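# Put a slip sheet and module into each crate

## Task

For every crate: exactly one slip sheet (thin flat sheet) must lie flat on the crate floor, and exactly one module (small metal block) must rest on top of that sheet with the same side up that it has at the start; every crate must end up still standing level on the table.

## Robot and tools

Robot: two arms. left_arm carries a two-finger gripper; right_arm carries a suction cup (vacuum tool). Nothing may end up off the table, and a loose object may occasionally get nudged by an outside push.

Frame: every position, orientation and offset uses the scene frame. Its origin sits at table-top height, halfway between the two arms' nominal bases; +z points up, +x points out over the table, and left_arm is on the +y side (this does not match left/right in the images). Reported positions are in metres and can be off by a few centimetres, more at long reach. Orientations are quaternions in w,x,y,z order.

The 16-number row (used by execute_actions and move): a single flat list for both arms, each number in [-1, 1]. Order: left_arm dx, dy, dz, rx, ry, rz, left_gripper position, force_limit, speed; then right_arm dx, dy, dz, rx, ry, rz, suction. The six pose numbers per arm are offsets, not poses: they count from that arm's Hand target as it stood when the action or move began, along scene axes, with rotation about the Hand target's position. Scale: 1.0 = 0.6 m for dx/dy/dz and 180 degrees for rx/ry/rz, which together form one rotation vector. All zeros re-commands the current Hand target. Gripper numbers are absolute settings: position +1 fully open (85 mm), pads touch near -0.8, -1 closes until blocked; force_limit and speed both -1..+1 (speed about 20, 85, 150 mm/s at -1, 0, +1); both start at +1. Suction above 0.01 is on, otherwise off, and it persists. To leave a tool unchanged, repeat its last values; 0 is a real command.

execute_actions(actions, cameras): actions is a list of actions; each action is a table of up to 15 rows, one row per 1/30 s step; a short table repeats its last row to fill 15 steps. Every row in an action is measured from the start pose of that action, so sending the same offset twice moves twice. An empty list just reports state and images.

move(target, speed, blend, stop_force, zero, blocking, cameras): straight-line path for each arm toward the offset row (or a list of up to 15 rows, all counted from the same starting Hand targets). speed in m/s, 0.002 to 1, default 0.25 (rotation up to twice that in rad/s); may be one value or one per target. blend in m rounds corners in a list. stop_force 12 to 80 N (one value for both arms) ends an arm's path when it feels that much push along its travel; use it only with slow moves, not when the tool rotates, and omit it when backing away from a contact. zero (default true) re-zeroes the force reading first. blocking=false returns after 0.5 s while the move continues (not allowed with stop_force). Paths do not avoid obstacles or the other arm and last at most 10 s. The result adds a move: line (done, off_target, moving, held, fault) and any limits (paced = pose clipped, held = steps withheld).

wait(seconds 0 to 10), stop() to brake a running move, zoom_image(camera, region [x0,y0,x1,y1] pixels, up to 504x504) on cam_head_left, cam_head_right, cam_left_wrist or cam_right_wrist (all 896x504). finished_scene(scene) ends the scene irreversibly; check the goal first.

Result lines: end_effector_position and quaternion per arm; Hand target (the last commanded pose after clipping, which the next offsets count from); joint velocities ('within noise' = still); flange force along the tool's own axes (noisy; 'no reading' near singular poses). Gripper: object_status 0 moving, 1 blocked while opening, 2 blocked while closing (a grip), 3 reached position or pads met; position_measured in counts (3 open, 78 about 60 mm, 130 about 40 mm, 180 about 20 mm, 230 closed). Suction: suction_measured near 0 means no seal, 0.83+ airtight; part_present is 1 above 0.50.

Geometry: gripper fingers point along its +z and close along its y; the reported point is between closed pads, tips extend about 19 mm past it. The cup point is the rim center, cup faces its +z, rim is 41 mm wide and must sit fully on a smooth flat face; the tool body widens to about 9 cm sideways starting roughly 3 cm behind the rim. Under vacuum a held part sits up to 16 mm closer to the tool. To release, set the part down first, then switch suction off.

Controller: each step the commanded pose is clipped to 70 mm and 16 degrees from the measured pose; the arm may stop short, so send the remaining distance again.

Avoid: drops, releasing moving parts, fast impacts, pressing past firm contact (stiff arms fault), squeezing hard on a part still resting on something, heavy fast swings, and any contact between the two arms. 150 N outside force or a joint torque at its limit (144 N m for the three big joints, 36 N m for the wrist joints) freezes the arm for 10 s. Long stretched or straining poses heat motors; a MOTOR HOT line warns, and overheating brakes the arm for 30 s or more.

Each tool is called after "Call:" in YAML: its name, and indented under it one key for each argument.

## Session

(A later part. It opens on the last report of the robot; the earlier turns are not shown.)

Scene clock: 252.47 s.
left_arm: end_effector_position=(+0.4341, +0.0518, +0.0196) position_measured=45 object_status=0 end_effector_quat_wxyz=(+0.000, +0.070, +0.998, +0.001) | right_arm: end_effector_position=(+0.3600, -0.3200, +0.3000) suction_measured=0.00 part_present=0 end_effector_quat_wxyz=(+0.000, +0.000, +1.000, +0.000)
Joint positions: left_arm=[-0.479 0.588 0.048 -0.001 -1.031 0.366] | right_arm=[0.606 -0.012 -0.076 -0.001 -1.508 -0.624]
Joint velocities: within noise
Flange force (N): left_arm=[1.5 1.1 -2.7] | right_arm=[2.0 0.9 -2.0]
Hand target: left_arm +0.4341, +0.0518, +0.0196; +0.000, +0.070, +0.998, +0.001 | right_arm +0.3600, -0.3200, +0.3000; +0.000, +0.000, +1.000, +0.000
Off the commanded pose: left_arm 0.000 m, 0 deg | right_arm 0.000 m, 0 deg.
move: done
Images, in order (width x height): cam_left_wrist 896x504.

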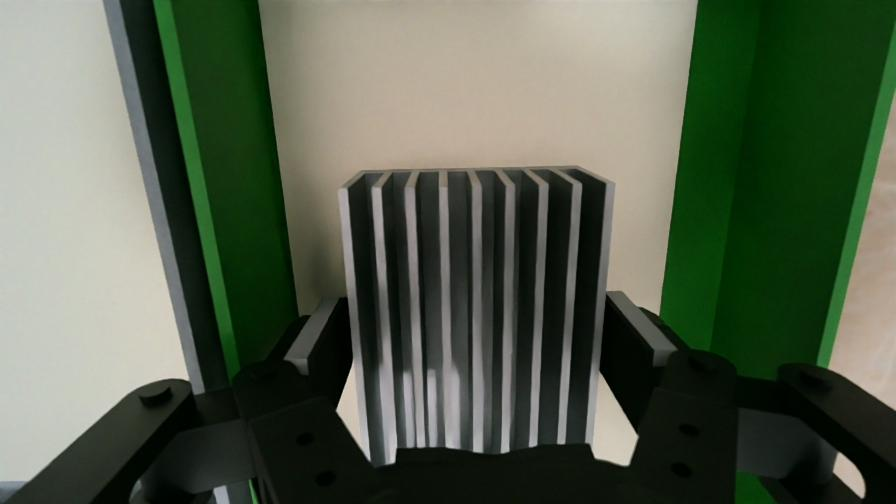

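Call:
move:
  target:
    - [0,0,0.07,0,0,0,0.66,-0.6,-1,0,0,0,0,0,0,0]
    - [0,0,0.27,0,0,0,0.66,-0.6,-1,0,0,0,0,0,0,0]
    - [-0.0985,0.3753,0.217,0,0,0.0722,0.66,-0.6,-1,0,0,0,0,0,0,0]
  speed: [0.04,0.15,0.2]
  cameras: ["cam_left_wrist","cam_head_right"]

Call:
zoom_image:
  camera: "cam_head_right"
  region: [390, 290, 530, 420]

Scene clock: 259.40 s.
left_arm: end_effector_position=(+0.3750, +0.2769, +0.1498) position_measured=45 object_status=3 end_effector_quat_wxyz=(+0.000, -0.043, +0.999, +0.001) | right_arm: end_effector_position=(+0.3600, -0.3200, +0.3000) suction_measured=0.00 part_present=0 end_effector_quat_wxyz=(+0.000, +0.000, +1.000, +0.000)
Joint positions: left_arm=[-0.089 0.044 -0.336 -0.001 -1.191 0.203] | right_arm=[0.606 -0.012 -0.076 -0.001 -1.508 -0.624]
Joint velocities: within noise
Flange force (N): left_arm=[-1.1 0.1 -1.2] | right_arm=[3.1 1.4 -1.7]
Hand target: left_arm +0.3750, +0.2769, +0.1498; +0.000, -0.043, +0.999, +0.001 | right_arm +0.3600, -0.3200, +0.3000; +0.000, +0.000, +1.000, +0.000
Off the commanded pose: left_arm 0.000 m, 0 deg | right_arm 0.000 m, 0 deg.
move: done
Images, in order (width x height): cam_head_right 896x504, cam_left_wrist 896x504.

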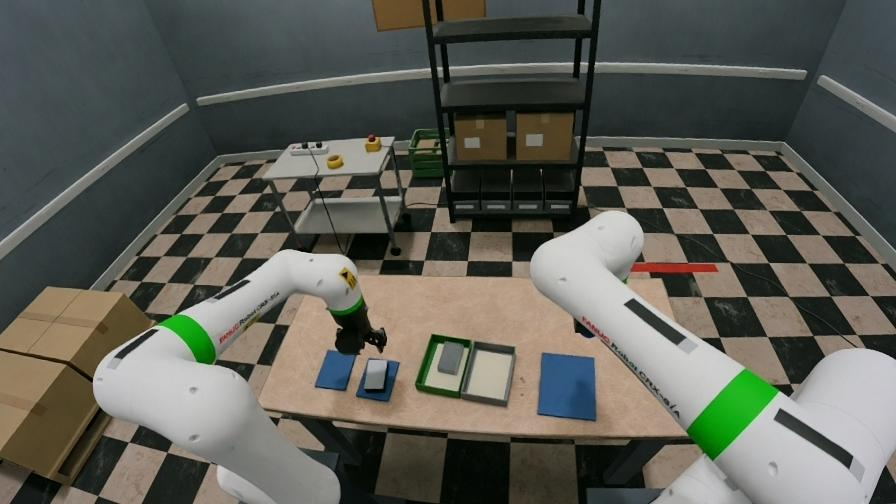

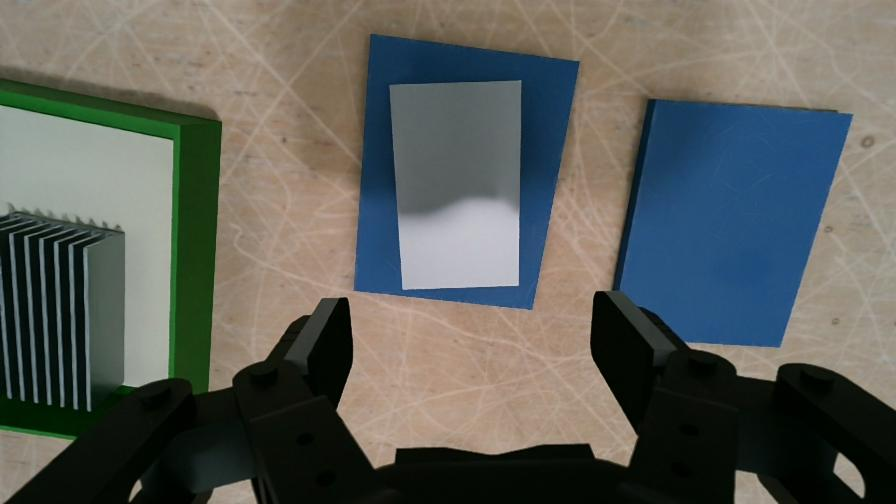

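Scaled by 3.600 from the camera's 896x504 image, which has a finer 1280x720 frame.

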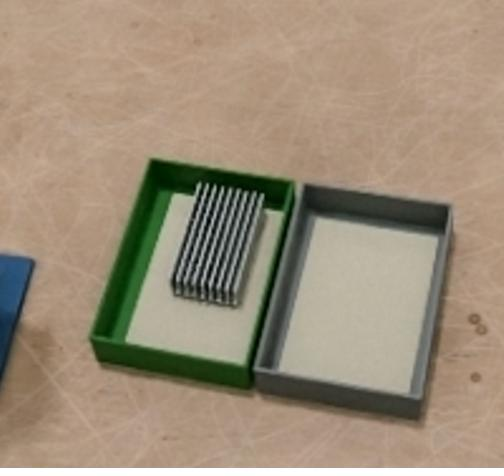

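Call:
zoom_image:
  camera: "cam_left_wrist"
  region: [0, 60, 380, 460]

Call:
zoom_image:
  camera: "cam_head_right"
  region: [410, 325, 490, 405]

Scaled by 1.260 from the camera's 896x504 image, which has a finer 1280x720 frame.

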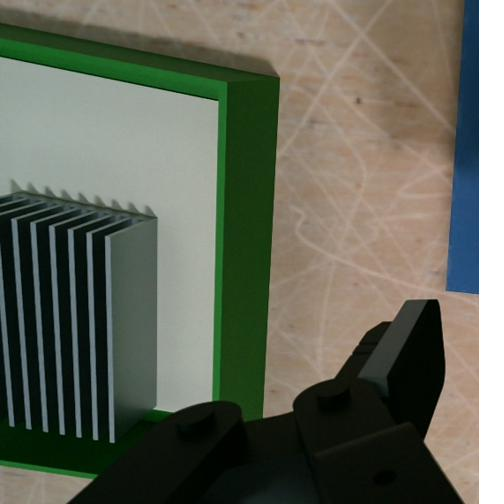

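Scaled by 6.300 from the camera's 896x504 image, which has a finer 1280x720 frame.

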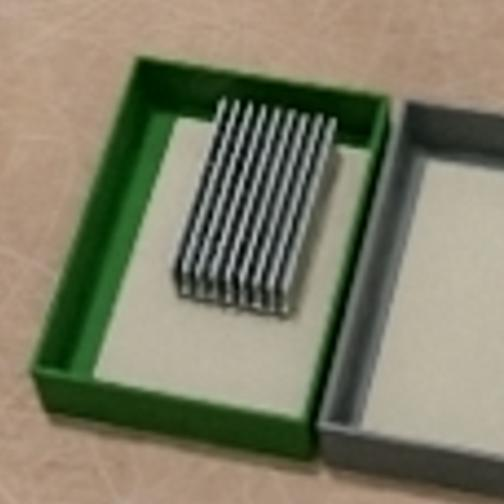

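Call:
move:
  target: [0,-0.002,-0.17,0,0,0,1,-0.6,-1,0,0,0,0,0,0,0]
  speed: 0.12
  cameras: ["cam_left_wrist"]

Scene clock: 266.80 s.
left_arm: end_effector_position=(+0.3750, +0.2758, +0.0478) position_measured=3 object_status=3 end_effector_quat_wxyz=(+0.000, -0.043, +0.999, +0.001) | right_arm: end_effector_position=(+0.3600, -0.3200, +0.3000) suction_measured=0.00 part_present=0 end_effector_quat_wxyz=(+0.000, +0.000, +1.000, +0.000)
Joint positions: left_arm=[-0.092 0.177 -0.46 -0.002 -0.935 0.206] | right_arm=[0.606 -0.012 -0.076 -0.001 -1.508 -0.624]
Joint velocities: within noise
Flange force (N): left_arm=[-0.5 0.0 -0.4] | right_arm=[1.9 1.1 -2.4]
Hand target: left_arm +0.3750, +0.2757, +0.0478; +0.000, -0.043, +0.999, +0.001 | right_arm +0.3600, -0.3200, +0.3000; +0.000, +0.000, +1.000, +0.000
Off the commanded pose: left_arm 0.000 m, 0 deg | right_arm 0.000 m, 0 deg.
move: done
Images, in order (width x height): cam_left_wrist 896x504.

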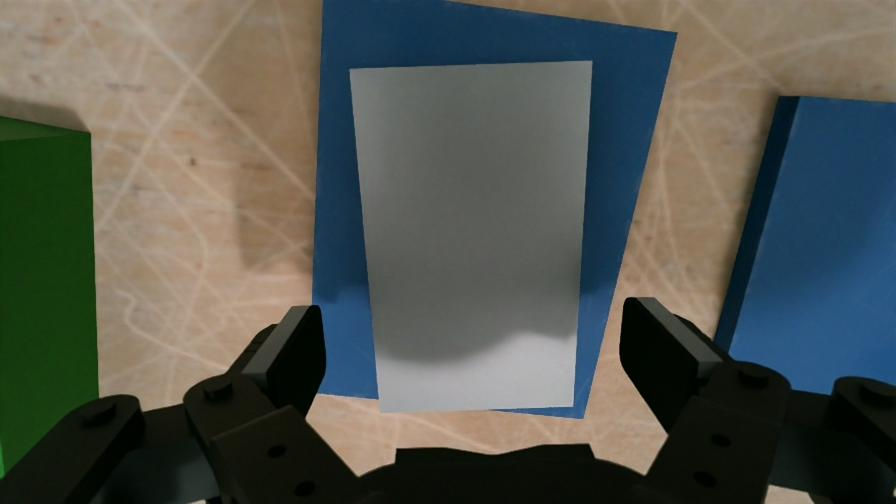

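Call:
move:
  target: [-0.02,0.0015,-0.037,0,0,0,1,-0.6,-1,0,0,0,0,0,0,0]
  speed: 0.04
  stop_force: 12
  cameras: ["cam_left_wrist","cam_head_right"]

Call:
zoom_image:
  camera: "cam_head_right"
  region: [320, 320, 420, 420]

Scene clock: 271.37 s.
left_arm: end_effector_position=(+0.3630, +0.2766, +0.0256) position_measured=3 object_status=3 end_effector_quat_wxyz=(+0.000, -0.043, +0.999, +0.001) | right_arm: end_effector_position=(+0.3600, -0.3200, +0.3000) suction_measured=0.00 part_present=0 end_effector_quat_wxyz=(+0.000, +0.000, +1.000, +0.000)
Joint positions: left_arm=[-0.093 0.189 -0.51 -0.001 -0.872 0.208] | right_arm=[0.606 -0.012 -0.076 -0.001 -1.508 -0.624]
Joint velocities: within noise
Flange force (N): left_arm=[0.0 0.4 -0.9] | right_arm=[1.7 1.4 -2.0]
Hand target: left_arm +0.3630, +0.2766, +0.0256; +0.000, -0.043, +0.999, +0.001 | right_arm +0.3600, -0.3200, +0.3000; +0.000, +0.000, +1.000, +0.000
Off the commanded pose: left_arm 0.000 m, 0 deg | right_arm 0.000 m, 0 deg.
move: done
Images, in order (width x height): cam_head_right 896x504, cam_left_wrist 896x504.

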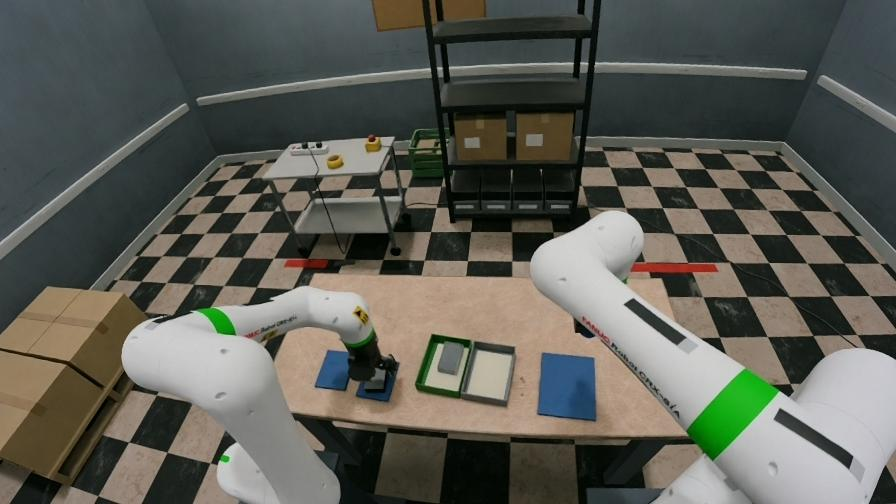

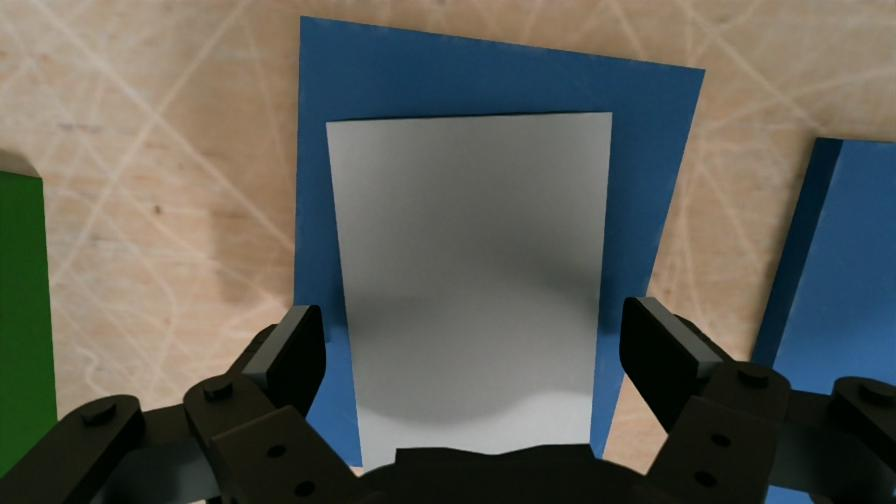

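Scaled by 5.040 from the camera's 896x504 image, which has a finer 1280x720 frame.

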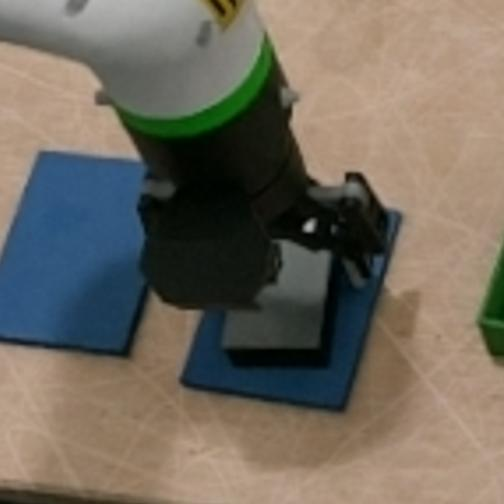

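Call:
move:
  target: [0,0,0,0,0,0,-1,-0.6,-1,0,0,0,0,0,0,0]
  cameras: ["cam_left_wrist"]

Call:
move:
  target:
    - [0,0,0.02,0,0,0,-1,-0.6,-1,0,0,0,0,0,0,0]
    - [0,0,0.25,0,0,0,-1,-0.6,-1,0,0,0,0,0,0,0]
  speed: [0.02,0.12]
  cameras: ["cam_left_wrist"]

Scene clock: 275.17 s.
left_arm: end_effector_position=(+0.3630, +0.2766, +0.0256) position_measured=78 object_status=2 end_effector_quat_wxyz=(+0.000, -0.043, +0.999, +0.001) | right_arm: end_effector_position=(+0.3600, -0.3200, +0.3000) suction_measured=0.00 part_present=0 end_effector_quat_wxyz=(+0.000, +0.000, +1.000, +0.000)
Joint positions: left_arm=[-0.093 0.189 -0.51 -0.001 -0.872 0.208] | right_arm=[0.606 -0.012 -0.076 -0.001 -1.508 -0.624]
Joint velocities: within noise
Flange force (N): left_arm=[2.7 2.3 -17.8] | right_arm=[1.9 0.7 -2.4]
Hand target: left_arm +0.3630, +0.2766, +0.0256; +0.000, -0.043, +0.999, +0.001 | right_arm +0.3600, -0.3200, +0.3000; +0.000, +0.000, +1.000, +0.000
Off the commanded pose: left_arm 0.000 m, 0 deg | right_arm 0.000 m, 0 deg.
move: done
Images, in order (width x height): cam_left_wrist 896x504.

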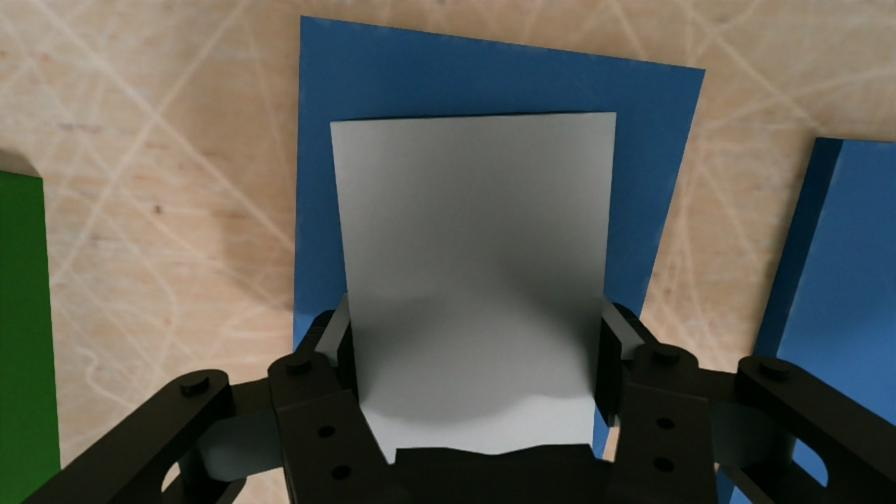

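Scene clock: 277.33 s.
left_arm: end_effector_position=(+0.3630, +0.2765, +0.1756) position_measured=78 object_status=2 end_effector_quat_wxyz=(+0.000, -0.043, +0.999, +0.000) | right_arm: end_effector_position=(+0.3600, -0.3200, +0.3000) suction_measured=0.00 part_present=0 end_effector_quat_wxyz=(+0.000, +0.000, +1.000, +0.000)
Joint positions: left_arm=[-0.093 -0.006 -0.323 -0.001 -1.254 0.207] | right_arm=[0.606 -0.012 -0.076 -0.001 -1.508 -0.624]
Joint velocities: within noise
Flange force (N): left_arm=[0.4 0.5 1.6] | right_arm=[2.7 0.2 -2.0]
Hand target: left_arm +0.3630, +0.2766, +0.1756; +0.000, -0.043, +0.999, +0.001 | right_arm +0.3600, -0.3200, +0.3000; +0.000, +0.000, +1.000, +0.000
Off the commanded pose: left_arm 0.000 m, 0 deg | right_arm 0.000 m, 0 deg.
move: done
Images, in order (width x height): cam_left_wrist 896x504.

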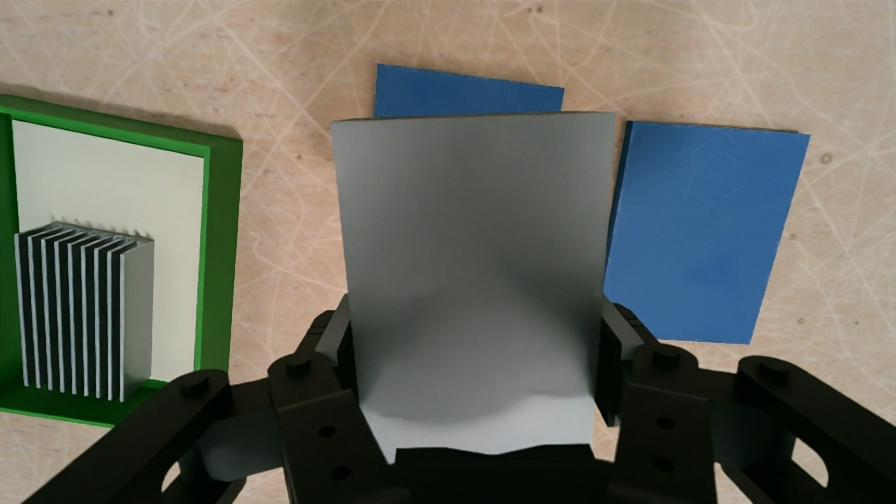

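Call:
move:
  target: [0.0617,-0.5935,0,0,0,-0.0722,-1,-0.6,-1,0,-0.1667,0,0,0,0,0]
  speed: 0.2
  cameras: ["cam_left_wrist","cam_head_right"]

Call:
move:
  target: [0,0,-0.15,0,0,0,-1,-0.6,-1,0,0,0,0,0,0,0]
  speed: 0.1
  cameras: ["cam_left_wrist","cam_head_right"]

Call:
zoom_image:
  camera: "cam_head_right"
  region: [400, 300, 540, 420]

Scene clock: 282.60 s.
left_arm: end_effector_position=(+0.4000, -0.0795, +0.1756) position_measured=78 object_status=2 end_effector_quat_wxyz=(+0.000, +0.070, +0.998, +0.001) | right_arm: end_effector_position=(+0.3600, -0.4200, +0.3000) suction_measured=0.00 part_present=0 end_effector_quat_wxyz=(+0.000, +0.000, +1.000, +0.000)
Joint positions: left_arm=[-0.68 0.634 0.507 -0.001 -1.444 0.567] | right_arm=[0.395 -0.067 -0.128 -0.001 -1.51 -0.413]
Joint velocities: within noise
Flange force (N): left_arm=[3.2 3.4 0.0] | right_arm=[1.3 1.2 -2.1]
Hand target: left_arm +0.4000, -0.0795, +0.1756; +0.000, +0.070, +0.998, +0.001 | right_arm +0.3600, -0.4200, +0.3000; +0.000, +0.000, +1.000, +0.000
Off the commanded pose: left_arm 0.000 m, 0 deg | right_arm 0.000 m, 0 deg.
move: done
Images, in order (width x height): cam_head_right 896x504, cam_left_wrist 896x504.

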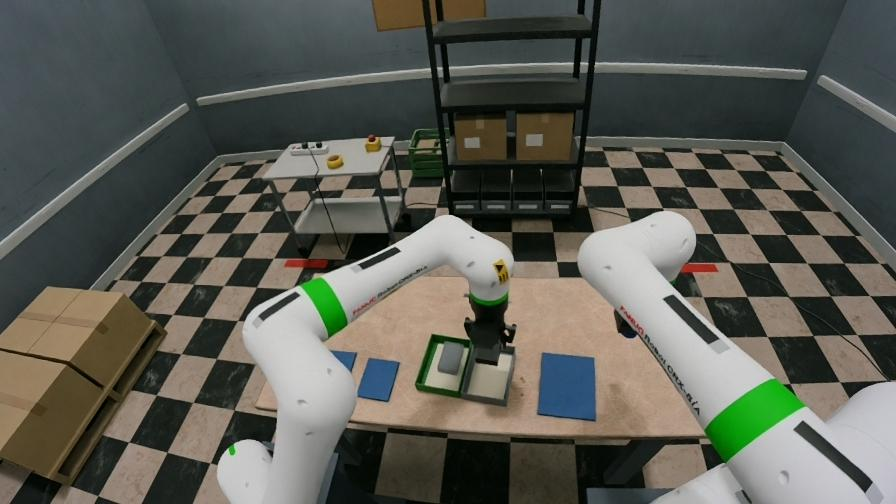

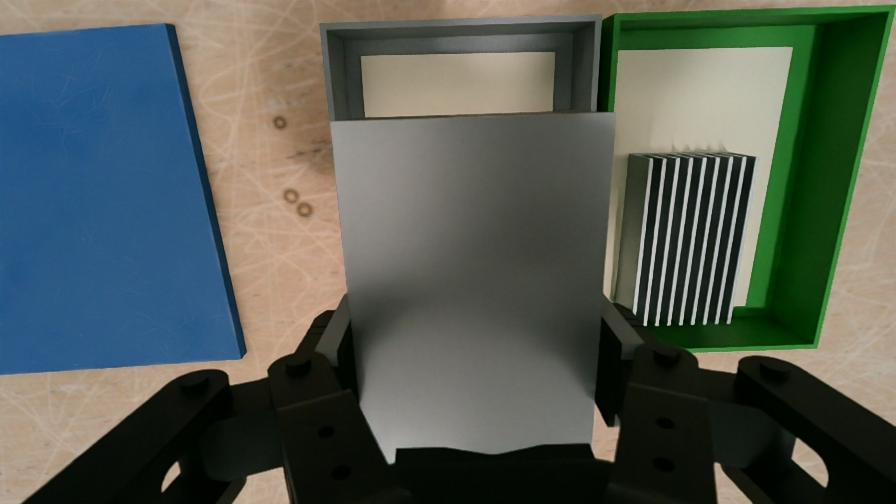

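Scene clock: 283.90 s.
left_arm: end_effector_position=(+0.4000, -0.0795, +0.0856) position_measured=78 object_status=2 end_effector_quat_wxyz=(+0.000, +0.070, +0.998, +0.001) | right_arm: end_effector_position=(+0.3600, -0.4200, +0.3000) suction_measured=0.00 part_present=0 end_effector_quat_wxyz=(+0.000, +0.000, +1.000, +0.000)
Joint positions: left_arm=[-0.68 0.687 0.377 -0.001 -1.261 0.567] | right_arm=[0.395 -0.067 -0.128 -0.001 -1.51 -0.413]
Joint velocities: within noise
Flange force (N): left_arm=[1.6 2.5 -0.6] | right_arm=[2.3 1.9 -1.3]
Hand target: left_arm +0.4000, -0.0795, +0.0856; +0.000, +0.070, +0.998, +0.001 | right_arm +0.3600, -0.4200, +0.3000; +0.000, +0.000, +1.000, +0.000
Off the commanded pose: left_arm 0.000 m, 0 deg | right_arm 0.000 m, 0 deg.
move: done
Images, in order (width x height): cam_head_right 896x504, cam_left_wrist 896x504.

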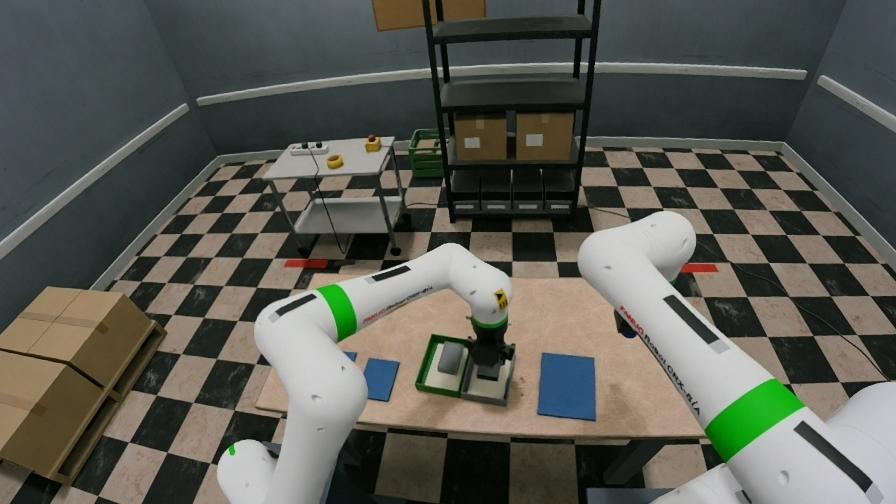

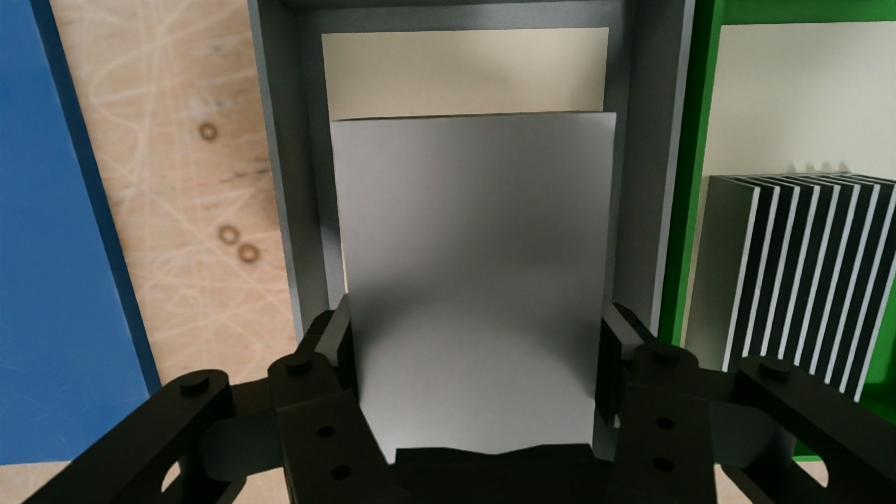

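Scaled by 3.600 from the camera's 896x504 image, which has a finer 1280x720 frame.

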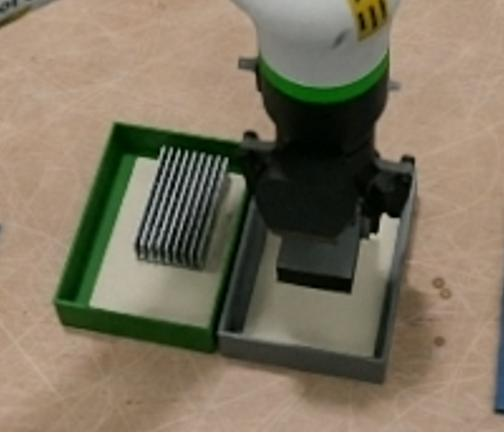

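Call:
move:
  target: [-0.002,0.002,-0.085,0,0,0,-1,-0.6,-1,0,0,0,0,0,0,0]
  speed: 0.06
  stop_force: 15
  cameras: ["cam_left_wrist","cam_head_right"]

Call:
zoom_image:
  camera: "cam_head_right"
  region: [400, 300, 540, 420]

Scene clock: 293.00 s.
left_arm: end_effector_position=(+0.3988, -0.0783, +0.0346) position_measured=78 object_status=2 end_effector_quat_wxyz=(+0.000, +0.070, +0.998, +0.001) | right_arm: end_effector_position=(+0.3600, -0.4200, +0.3000) suction_measured=0.00 part_present=0 end_effector_quat_wxyz=(+0.000, +0.000, +1.000, +0.000)
Joint positions: left_arm=[-0.68 0.729 0.321 -0.001 -1.163 0.567] | right_arm=[0.395 -0.067 -0.128 -0.001 -1.51 -0.413]
Joint velocities: within noise
Flange force (N): left_arm=[2.1 2.3 -0.2] | right_arm=[2.8 1.8 -1.6]
Hand target: left_arm +0.3988, -0.0783, +0.0346; +0.000, +0.070, +0.998, +0.001 | right_arm +0.3600, -0.4200, +0.3000; +0.000, +0.000, +1.000, +0.000
Off the commanded pose: left_arm 0.000 m, 0 deg | right_arm 0.000 m, 0 deg.
move: done
Images, in order (width x height): cam_head_right 896x504, cam_left_wrist 896x504.

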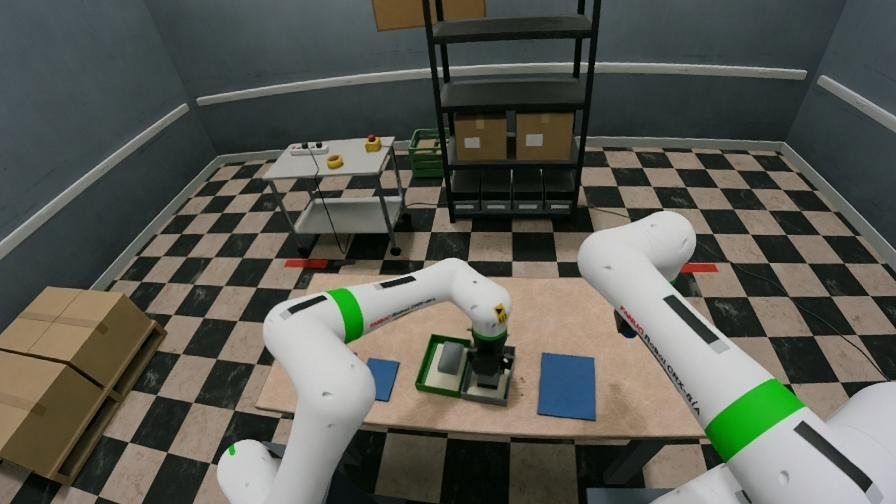

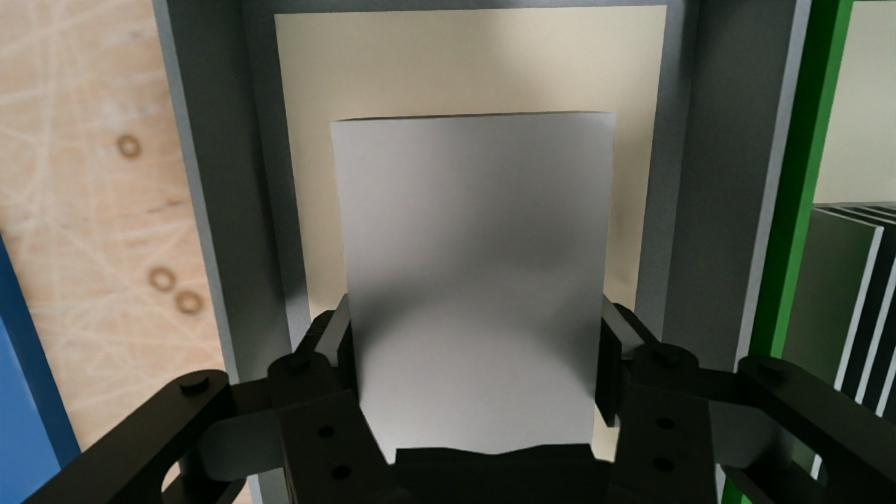

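Scaled by 3.600 from the camera's 896x504 image, which has a finer 1280x720 frame.

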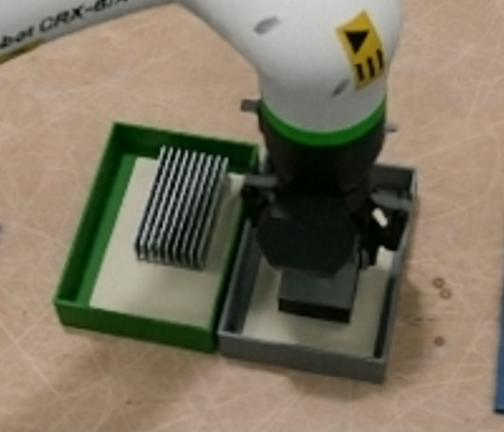

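Looks centered. Final contact and release.

Call:
move:
  target: [0,0,-0.04,0,0,0,-1,-0.6,-1,0,0,0,0,0,0,0]
  speed: 0.01
  stop_force: 12
  cameras: []

Call:
move:
  target: [0,0,0.001,0,0,0,0.66,-0.6,-1,0,0,0,0,0,0,0]
  speed: 0.03
  cameras: ["cam_left_wrist"]

Call:
move:
  target:
    - [0,0,0.07,0,0,0,0.66,-0.6,-1,0,0,0,0,0,0,0]
    - [0,0,0.27,0,0,0,0.66,-0.6,-1,0,0,0,0,0,0,0]
  speed: [0.04,0.15]
  cameras: ["cam_left_wrist","cam_head_right"]

Call:
zoom_image:
  camera: "cam_head_right"
  region: [400, 300, 540, 420]

Scene clock: 297.20 s.
left_arm: end_effector_position=(+0.3988, -0.0784, +0.0206) position_measured=78 object_status=2 end_effector_quat_wxyz=(+0.000, +0.070, +0.998, +0.000) | right_arm: end_effector_position=(+0.3600, -0.4200, +0.3000) suction_measured=0.00 part_present=0 end_effector_quat_wxyz=(+0.000, +0.000, +1.000, +0.000)
Joint positions: left_arm=[-0.68 0.744 0.31 -0.001 -1.137 0.567] | right_arm=[0.395 -0.067 -0.128 -0.001 -1.51 -0.413]
Joint velocities: within noise
Flange force (N): left_arm=[2.5 5.3 -26.0] | right_arm=[2.1 1.4 -1.4]
Hand target: left_arm +0.3989, -0.0783, +0.0206; +0.000, +0.070, +0.998, +0.000 (not the last commanded pose) | right_arm +0.3600, -0.4200, +0.3000; +0.000, +0.000, +1.000, +0.000
Off the commanded pose: left_arm 0.010 m, 0 deg | right_arm 0.000 m, 0 deg.
move: contact (left_arm)
No camera images: "cameras" was empty.

Scene clock: 298.10 s.
left_arm: end_effector_position=(+0.3988, -0.0783, +0.0212) position_measured=45 object_status=0 end_effector_quat_wxyz=(+0.000, +0.070, +0.998, +0.000) | right_arm: end_effector_position=(+0.3600, -0.4200, +0.3000) suction_measured=0.00 part_present=0 end_effector_quat_wxyz=(+0.000, +0.000, +1.000, +0.000)
Joint positions: left_arm=[-0.68 0.743 0.31 -0.001 -1.138 0.567] | right_arm=[0.395 -0.067 -0.128 -0.001 -1.51 -0.413]
Joint velocities: within noise
Flange force (N): left_arm=[1.6 2.3 -2.1] | right_arm=[1.8 0.8 -1.9]
Hand target: left_arm +0.3989, -0.0783, +0.0212; +0.000, +0.070, +0.998, +0.000 | right_arm +0.3600, -0.4200, +0.3000; +0.000, +0.000, +1.000, +0.000
Off the commanded pose: left_arm 0.000 m, 0 deg | right_arm 0.000 m, 0 deg.
move: done
Images, in order (width x height): cam_left_wrist 896x504.

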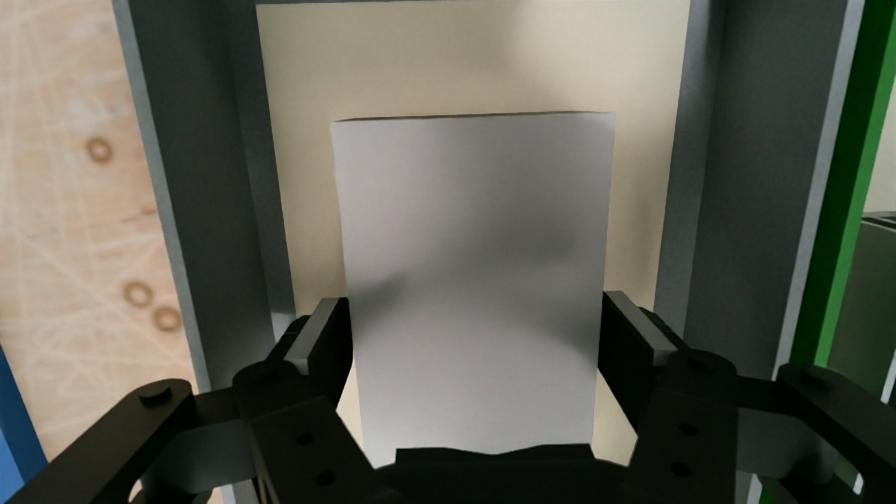

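Scene clock: 300.40 s.
left_arm: end_effector_position=(+0.3989, -0.0783, +0.1832) position_measured=45 object_status=3 end_effector_quat_wxyz=(+0.000, +0.070, +0.998, +0.000) | right_arm: end_effector_position=(+0.3600, -0.4200, +0.3000) suction_measured=0.00 part_present=0 end_effector_quat_wxyz=(+0.000, +0.000, +1.000, +0.000)
Joint positions: left_arm=[-0.68 0.627 0.513 -0.001 -1.458 0.567] | right_arm=[0.395 -0.067 -0.128 -0.001 -1.51 -0.413]
Joint velocities: within noise
Flange force (N): left_arm=[2.7 3.5 -0.6] | right_arm=[1.7 1.8 -2.4]
Hand target: left_arm +0.3989, -0.0783, +0.1832; +0.000, +0.070, +0.998, +0.000 | right_arm +0.3600, -0.4200, +0.3000; +0.000, +0.000, +1.000, +0.000
Off the commanded pose: left_arm 0.000 m, 0 deg | right_arm 0.000 m, 0 deg.
move: done
Images, in order (width x height): cam_head_right 896x504, cam_left_wrist 896x504.

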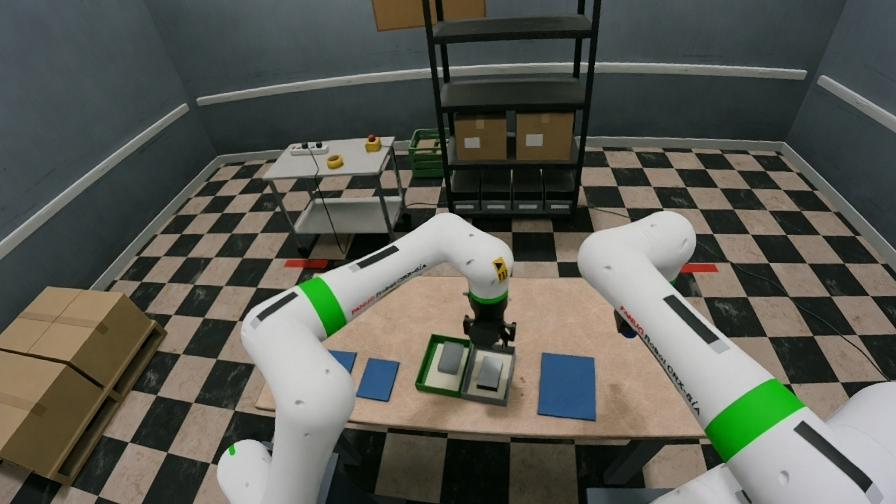

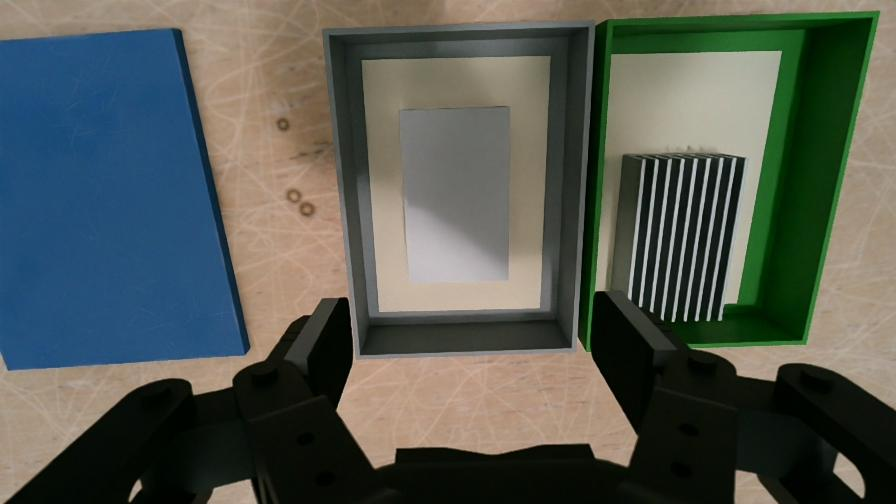

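Scaled by 3.600 from the camera's 896x504 image, which has a finer 1280x720 frame.

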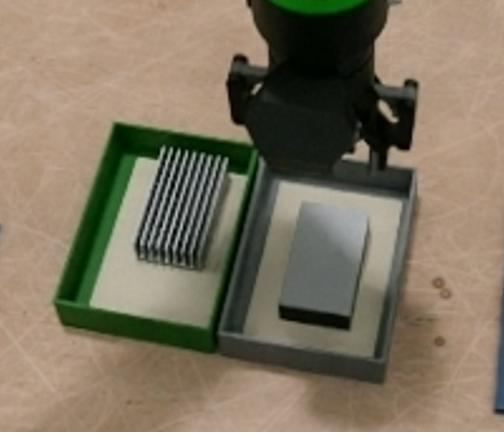

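Call:
move:
  target:
    - [0.0588,0.2168,0,0,0,0,0.66,-0.6,-1,0,0,0,0,0,0,0]
    - [0.0588,0.2168,-0.12,0,0,0,0.66,-0.6,-1,0,0,0,0,0,0,0]
  speed: 0.15
  cameras: ["cam_left_wrist"]

Call:
move:
  target: [0,0,-0.1485,0,0,0,0.66,-0.6,-1,0,0,0,0,0,0,0]
  speed: 0.04
  stop_force: 12
  cameras: ["cam_left_wrist"]

Scene clock: 304.47 s.
left_arm: end_effector_position=(+0.4341, +0.0517, +0.1112) position_measured=45 object_status=3 end_effector_quat_wxyz=(+0.000, +0.070, +0.998, +0.000) | right_arm: end_effector_position=(+0.3600, -0.4200, +0.3000) suction_measured=0.00 part_present=0 end_effector_quat_wxyz=(+0.000, +0.000, +1.000, +0.000)
Joint positions: left_arm=[-0.479 0.491 0.134 -0.001 -1.214 0.366] | right_arm=[0.395 -0.067 -0.128 -0.001 -1.51 -0.413]
Joint velocities: within noise
Flange force (N): left_arm=[3.1 1.8 -1.6] | right_arm=[1.7 1.4 -1.8]
Hand target: left_arm +0.4341, +0.0517, +0.1112; +0.000, +0.070, +0.998, +0.000 | right_arm +0.3600, -0.4200, +0.3000; +0.000, +0.000, +1.000, +0.000
Off the commanded pose: left_arm 0.000 m, 0 deg | right_arm 0.000 m, 0 deg.
move: done
Images, in order (width x height): cam_left_wrist 896x504.

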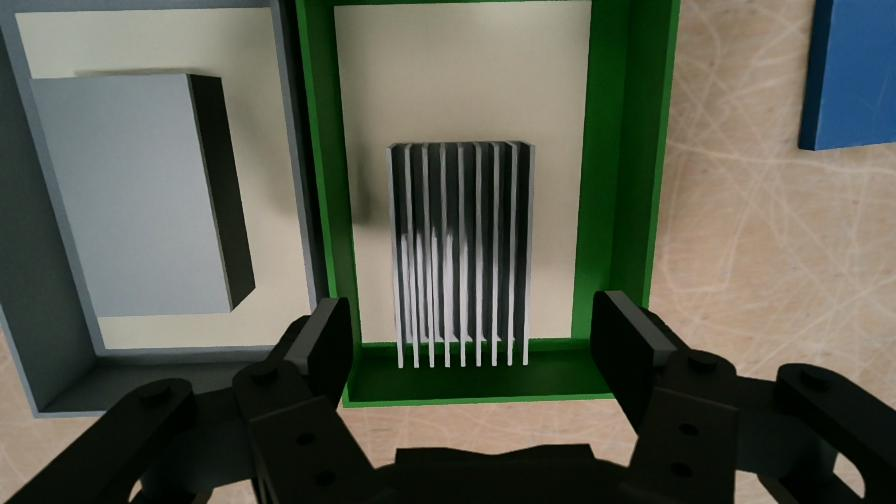

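Scene clock: 307.47 s.
left_arm: end_effector_position=(+0.4341, +0.0517, +0.0221) position_measured=45 object_status=3 end_effector_quat_wxyz=(+0.000, +0.070, +0.998, +0.001) | right_arm: end_effector_position=(+0.3600, -0.4200, +0.3000) suction_measured=0.00 part_present=0 end_effector_quat_wxyz=(+0.000, +0.000, +1.000, +0.000)
Joint positions: left_arm=[-0.479 0.585 0.049 -0.001 -1.035 0.366] | right_arm=[0.395 -0.067 -0.128 -0.001 -1.51 -0.413]
Joint velocities: within noise
Flange force (N): left_arm=[1.8 1.7 -2.3] | right_arm=[2.1 1.4 -2.2]
Hand target: left_arm +0.4341, +0.0517, +0.0221; +0.000, +0.070, +0.998, +0.000 | right_arm +0.3600, -0.4200, +0.3000; +0.000, +0.000, +1.000, +0.000
Off the commanded pose: left_arm 0.000 m, 0 deg | right_arm 0.000 m, 0 deg.
move: done
Images, in order (width x height): cam_left_wrist 896x504.

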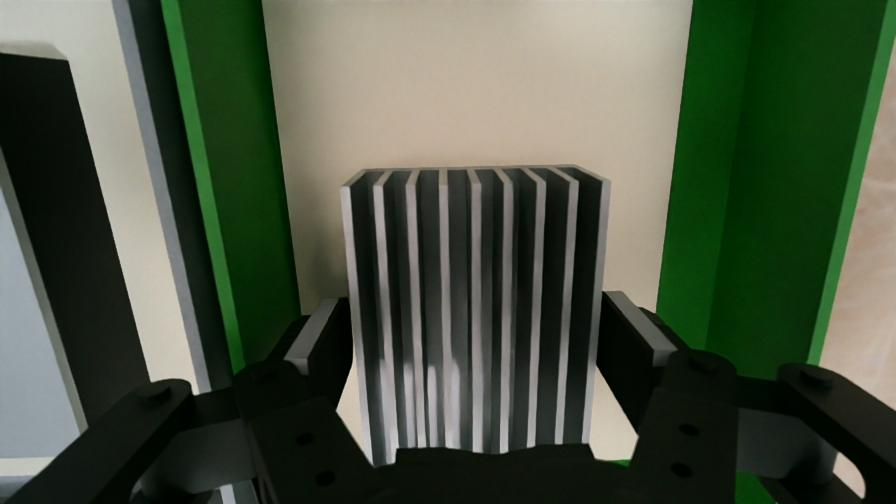

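Call:
move:
  target: [0,0,0,0,0,0,-1,-0.6,-1,0,0,0,0,0,0,0]
  cameras: []

Call:
move:
  target:
    - [0,0,0.0167,0,0,0,-1,-0.6,-1,0,0,0,0,0,0,0]
    - [-0.043,0.006,0.0167,0,0,0,-1,-0.6,-1,0,0,0,0,0,0,0]
  speed: [0.02,0.05]
  cameras: ["cam_left_wrist"]

Call:
move:
  target: [0,0,-0.025,0,0,0,-1,-0.6,-1,0,0,0,0,0,0,0]
  speed: 0.01
  stop_force: 12
  cameras: ["cam_left_wrist"]

Scene clock: 310.43 s.
left_arm: end_effector_position=(+0.4341, +0.0517, +0.0221) position_measured=78 object_status=2 end_effector_quat_wxyz=(+0.000, +0.070, +0.998, +0.000) | right_arm: end_effector_position=(+0.3600, -0.4200, +0.3000) suction_measured=0.00 part_present=0 end_effector_quat_wxyz=(+0.000, +0.000, +1.000, +0.000)
Joint positions: left_arm=[-0.479 0.585 0.049 -0.001 -1.035 0.366] | right_arm=[0.395 -0.067 -0.128 -0.001 -1.51 -0.413]
Joint velocities: within noise
Flange force (N): left_arm=[1.3 2.1 -9.8] | right_arm=[1.6 1.8 -2.1]
Hand target: left_arm +0.4341, +0.0517, +0.0221; +0.000, +0.070, +0.998, +0.000 | right_arm +0.3600, -0.4200, +0.3000; +0.000, +0.000, +1.000, +0.000
Off the commanded pose: left_arm 0.000 m, 0 deg | right_arm 0.000 m, 0 deg.
move: done
No camera images: "cameras" was empty.

Scene clock: 311.80 s.
left_arm: end_effector_position=(+0.4083, +0.0553, +0.0321) position_measured=78 object_status=2 end_effector_quat_wxyz=(+0.000, +0.070, +0.998, +0.000) | right_arm: end_effector_position=(+0.3600, -0.4200, +0.3000) suction_measured=0.00 part_present=0 end_effector_quat_wxyz=(+0.000, +0.000, +1.000, +0.000)
Joint positions: left_arm=[-0.495 0.526 -0.017 -0.001 -1.028 0.382] | right_arm=[0.395 -0.067 -0.128 -0.001 -1.51 -0.413]
Joint velocities: within noise
Flange force (N): left_arm=[0.1 0.8 -0.5] | right_arm=[1.0 1.7 -1.7]
Hand target: left_arm +0.4083, +0.0553, +0.0321; +0.000, +0.070, +0.998, +0.000 | right_arm +0.3600, -0.4200, +0.3000; +0.000, +0.000, +1.000, +0.000
Off the commanded pose: left_arm 0.000 m, 0 deg | right_arm 0.000 m, 0 deg.
move: done
Images, in order (width x height): cam_left_wrist 896x504.

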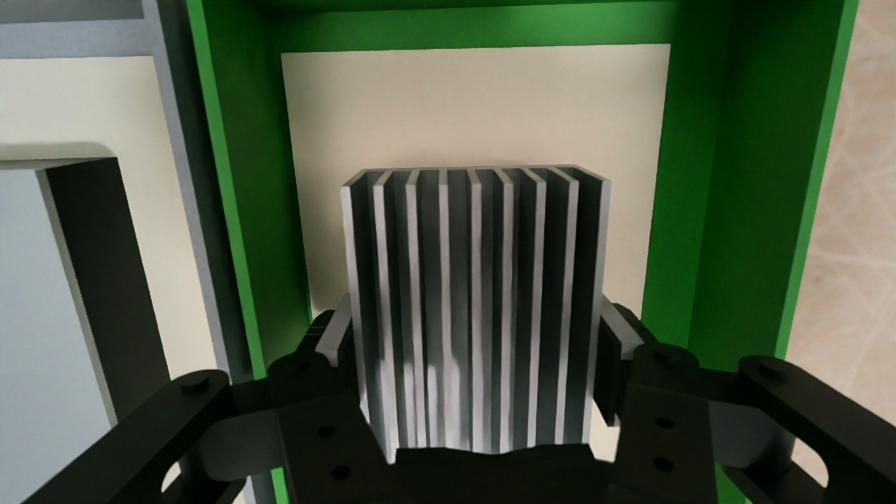

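Scene clock: 313.47 s.
left_arm: end_effector_position=(+0.4084, +0.0553, +0.0219) position_measured=78 object_status=2 end_effector_quat_wxyz=(+0.000, +0.070, +0.998, +0.000) | right_arm: end_effector_position=(+0.3600, -0.4200, +0.3000) suction_measured=0.00 part_present=0 end_effector_quat_wxyz=(+0.000, +0.000, +1.000, +0.000)
Joint positions: left_arm=[-0.495 0.539 -0.024 -0.001 -1.007 0.382] | right_arm=[0.395 -0.067 -0.128 -0.001 -1.51 -0.413]
Joint velocities: within noise
Flange force (N): left_arm=[3.5 3.5 -22.4] | right_arm=[1.1 1.9 -2.6]
Hand target: left_arm +0.4084, +0.0553, +0.0219; +0.000, +0.070, +0.998, +0.000 (not the last commanded pose) | right_arm +0.3600, -0.4200, +0.3000; +0.000, +0.000, +1.000, +0.000
Off the commanded pose: left_arm 0.005 m, 0 deg | right_arm 0.000 m, 0 deg.
move: contact (left_arm)
Images, in order (width x height): cam_left_wrist 896x504.

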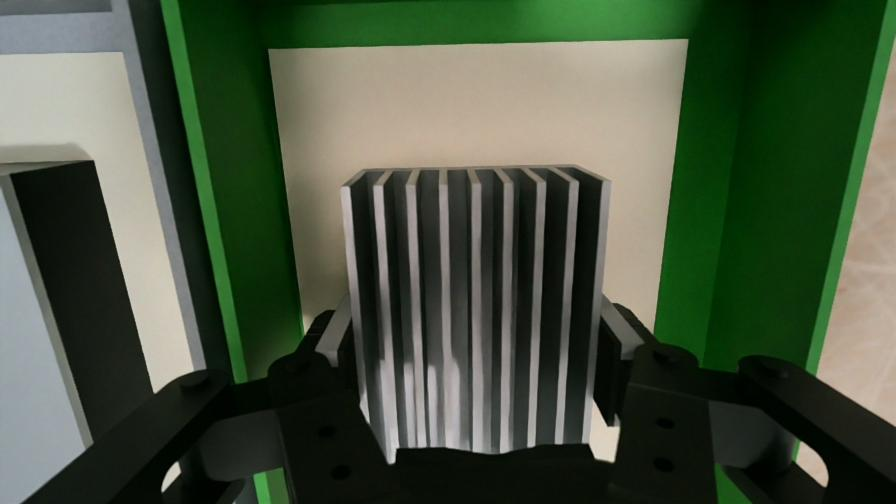

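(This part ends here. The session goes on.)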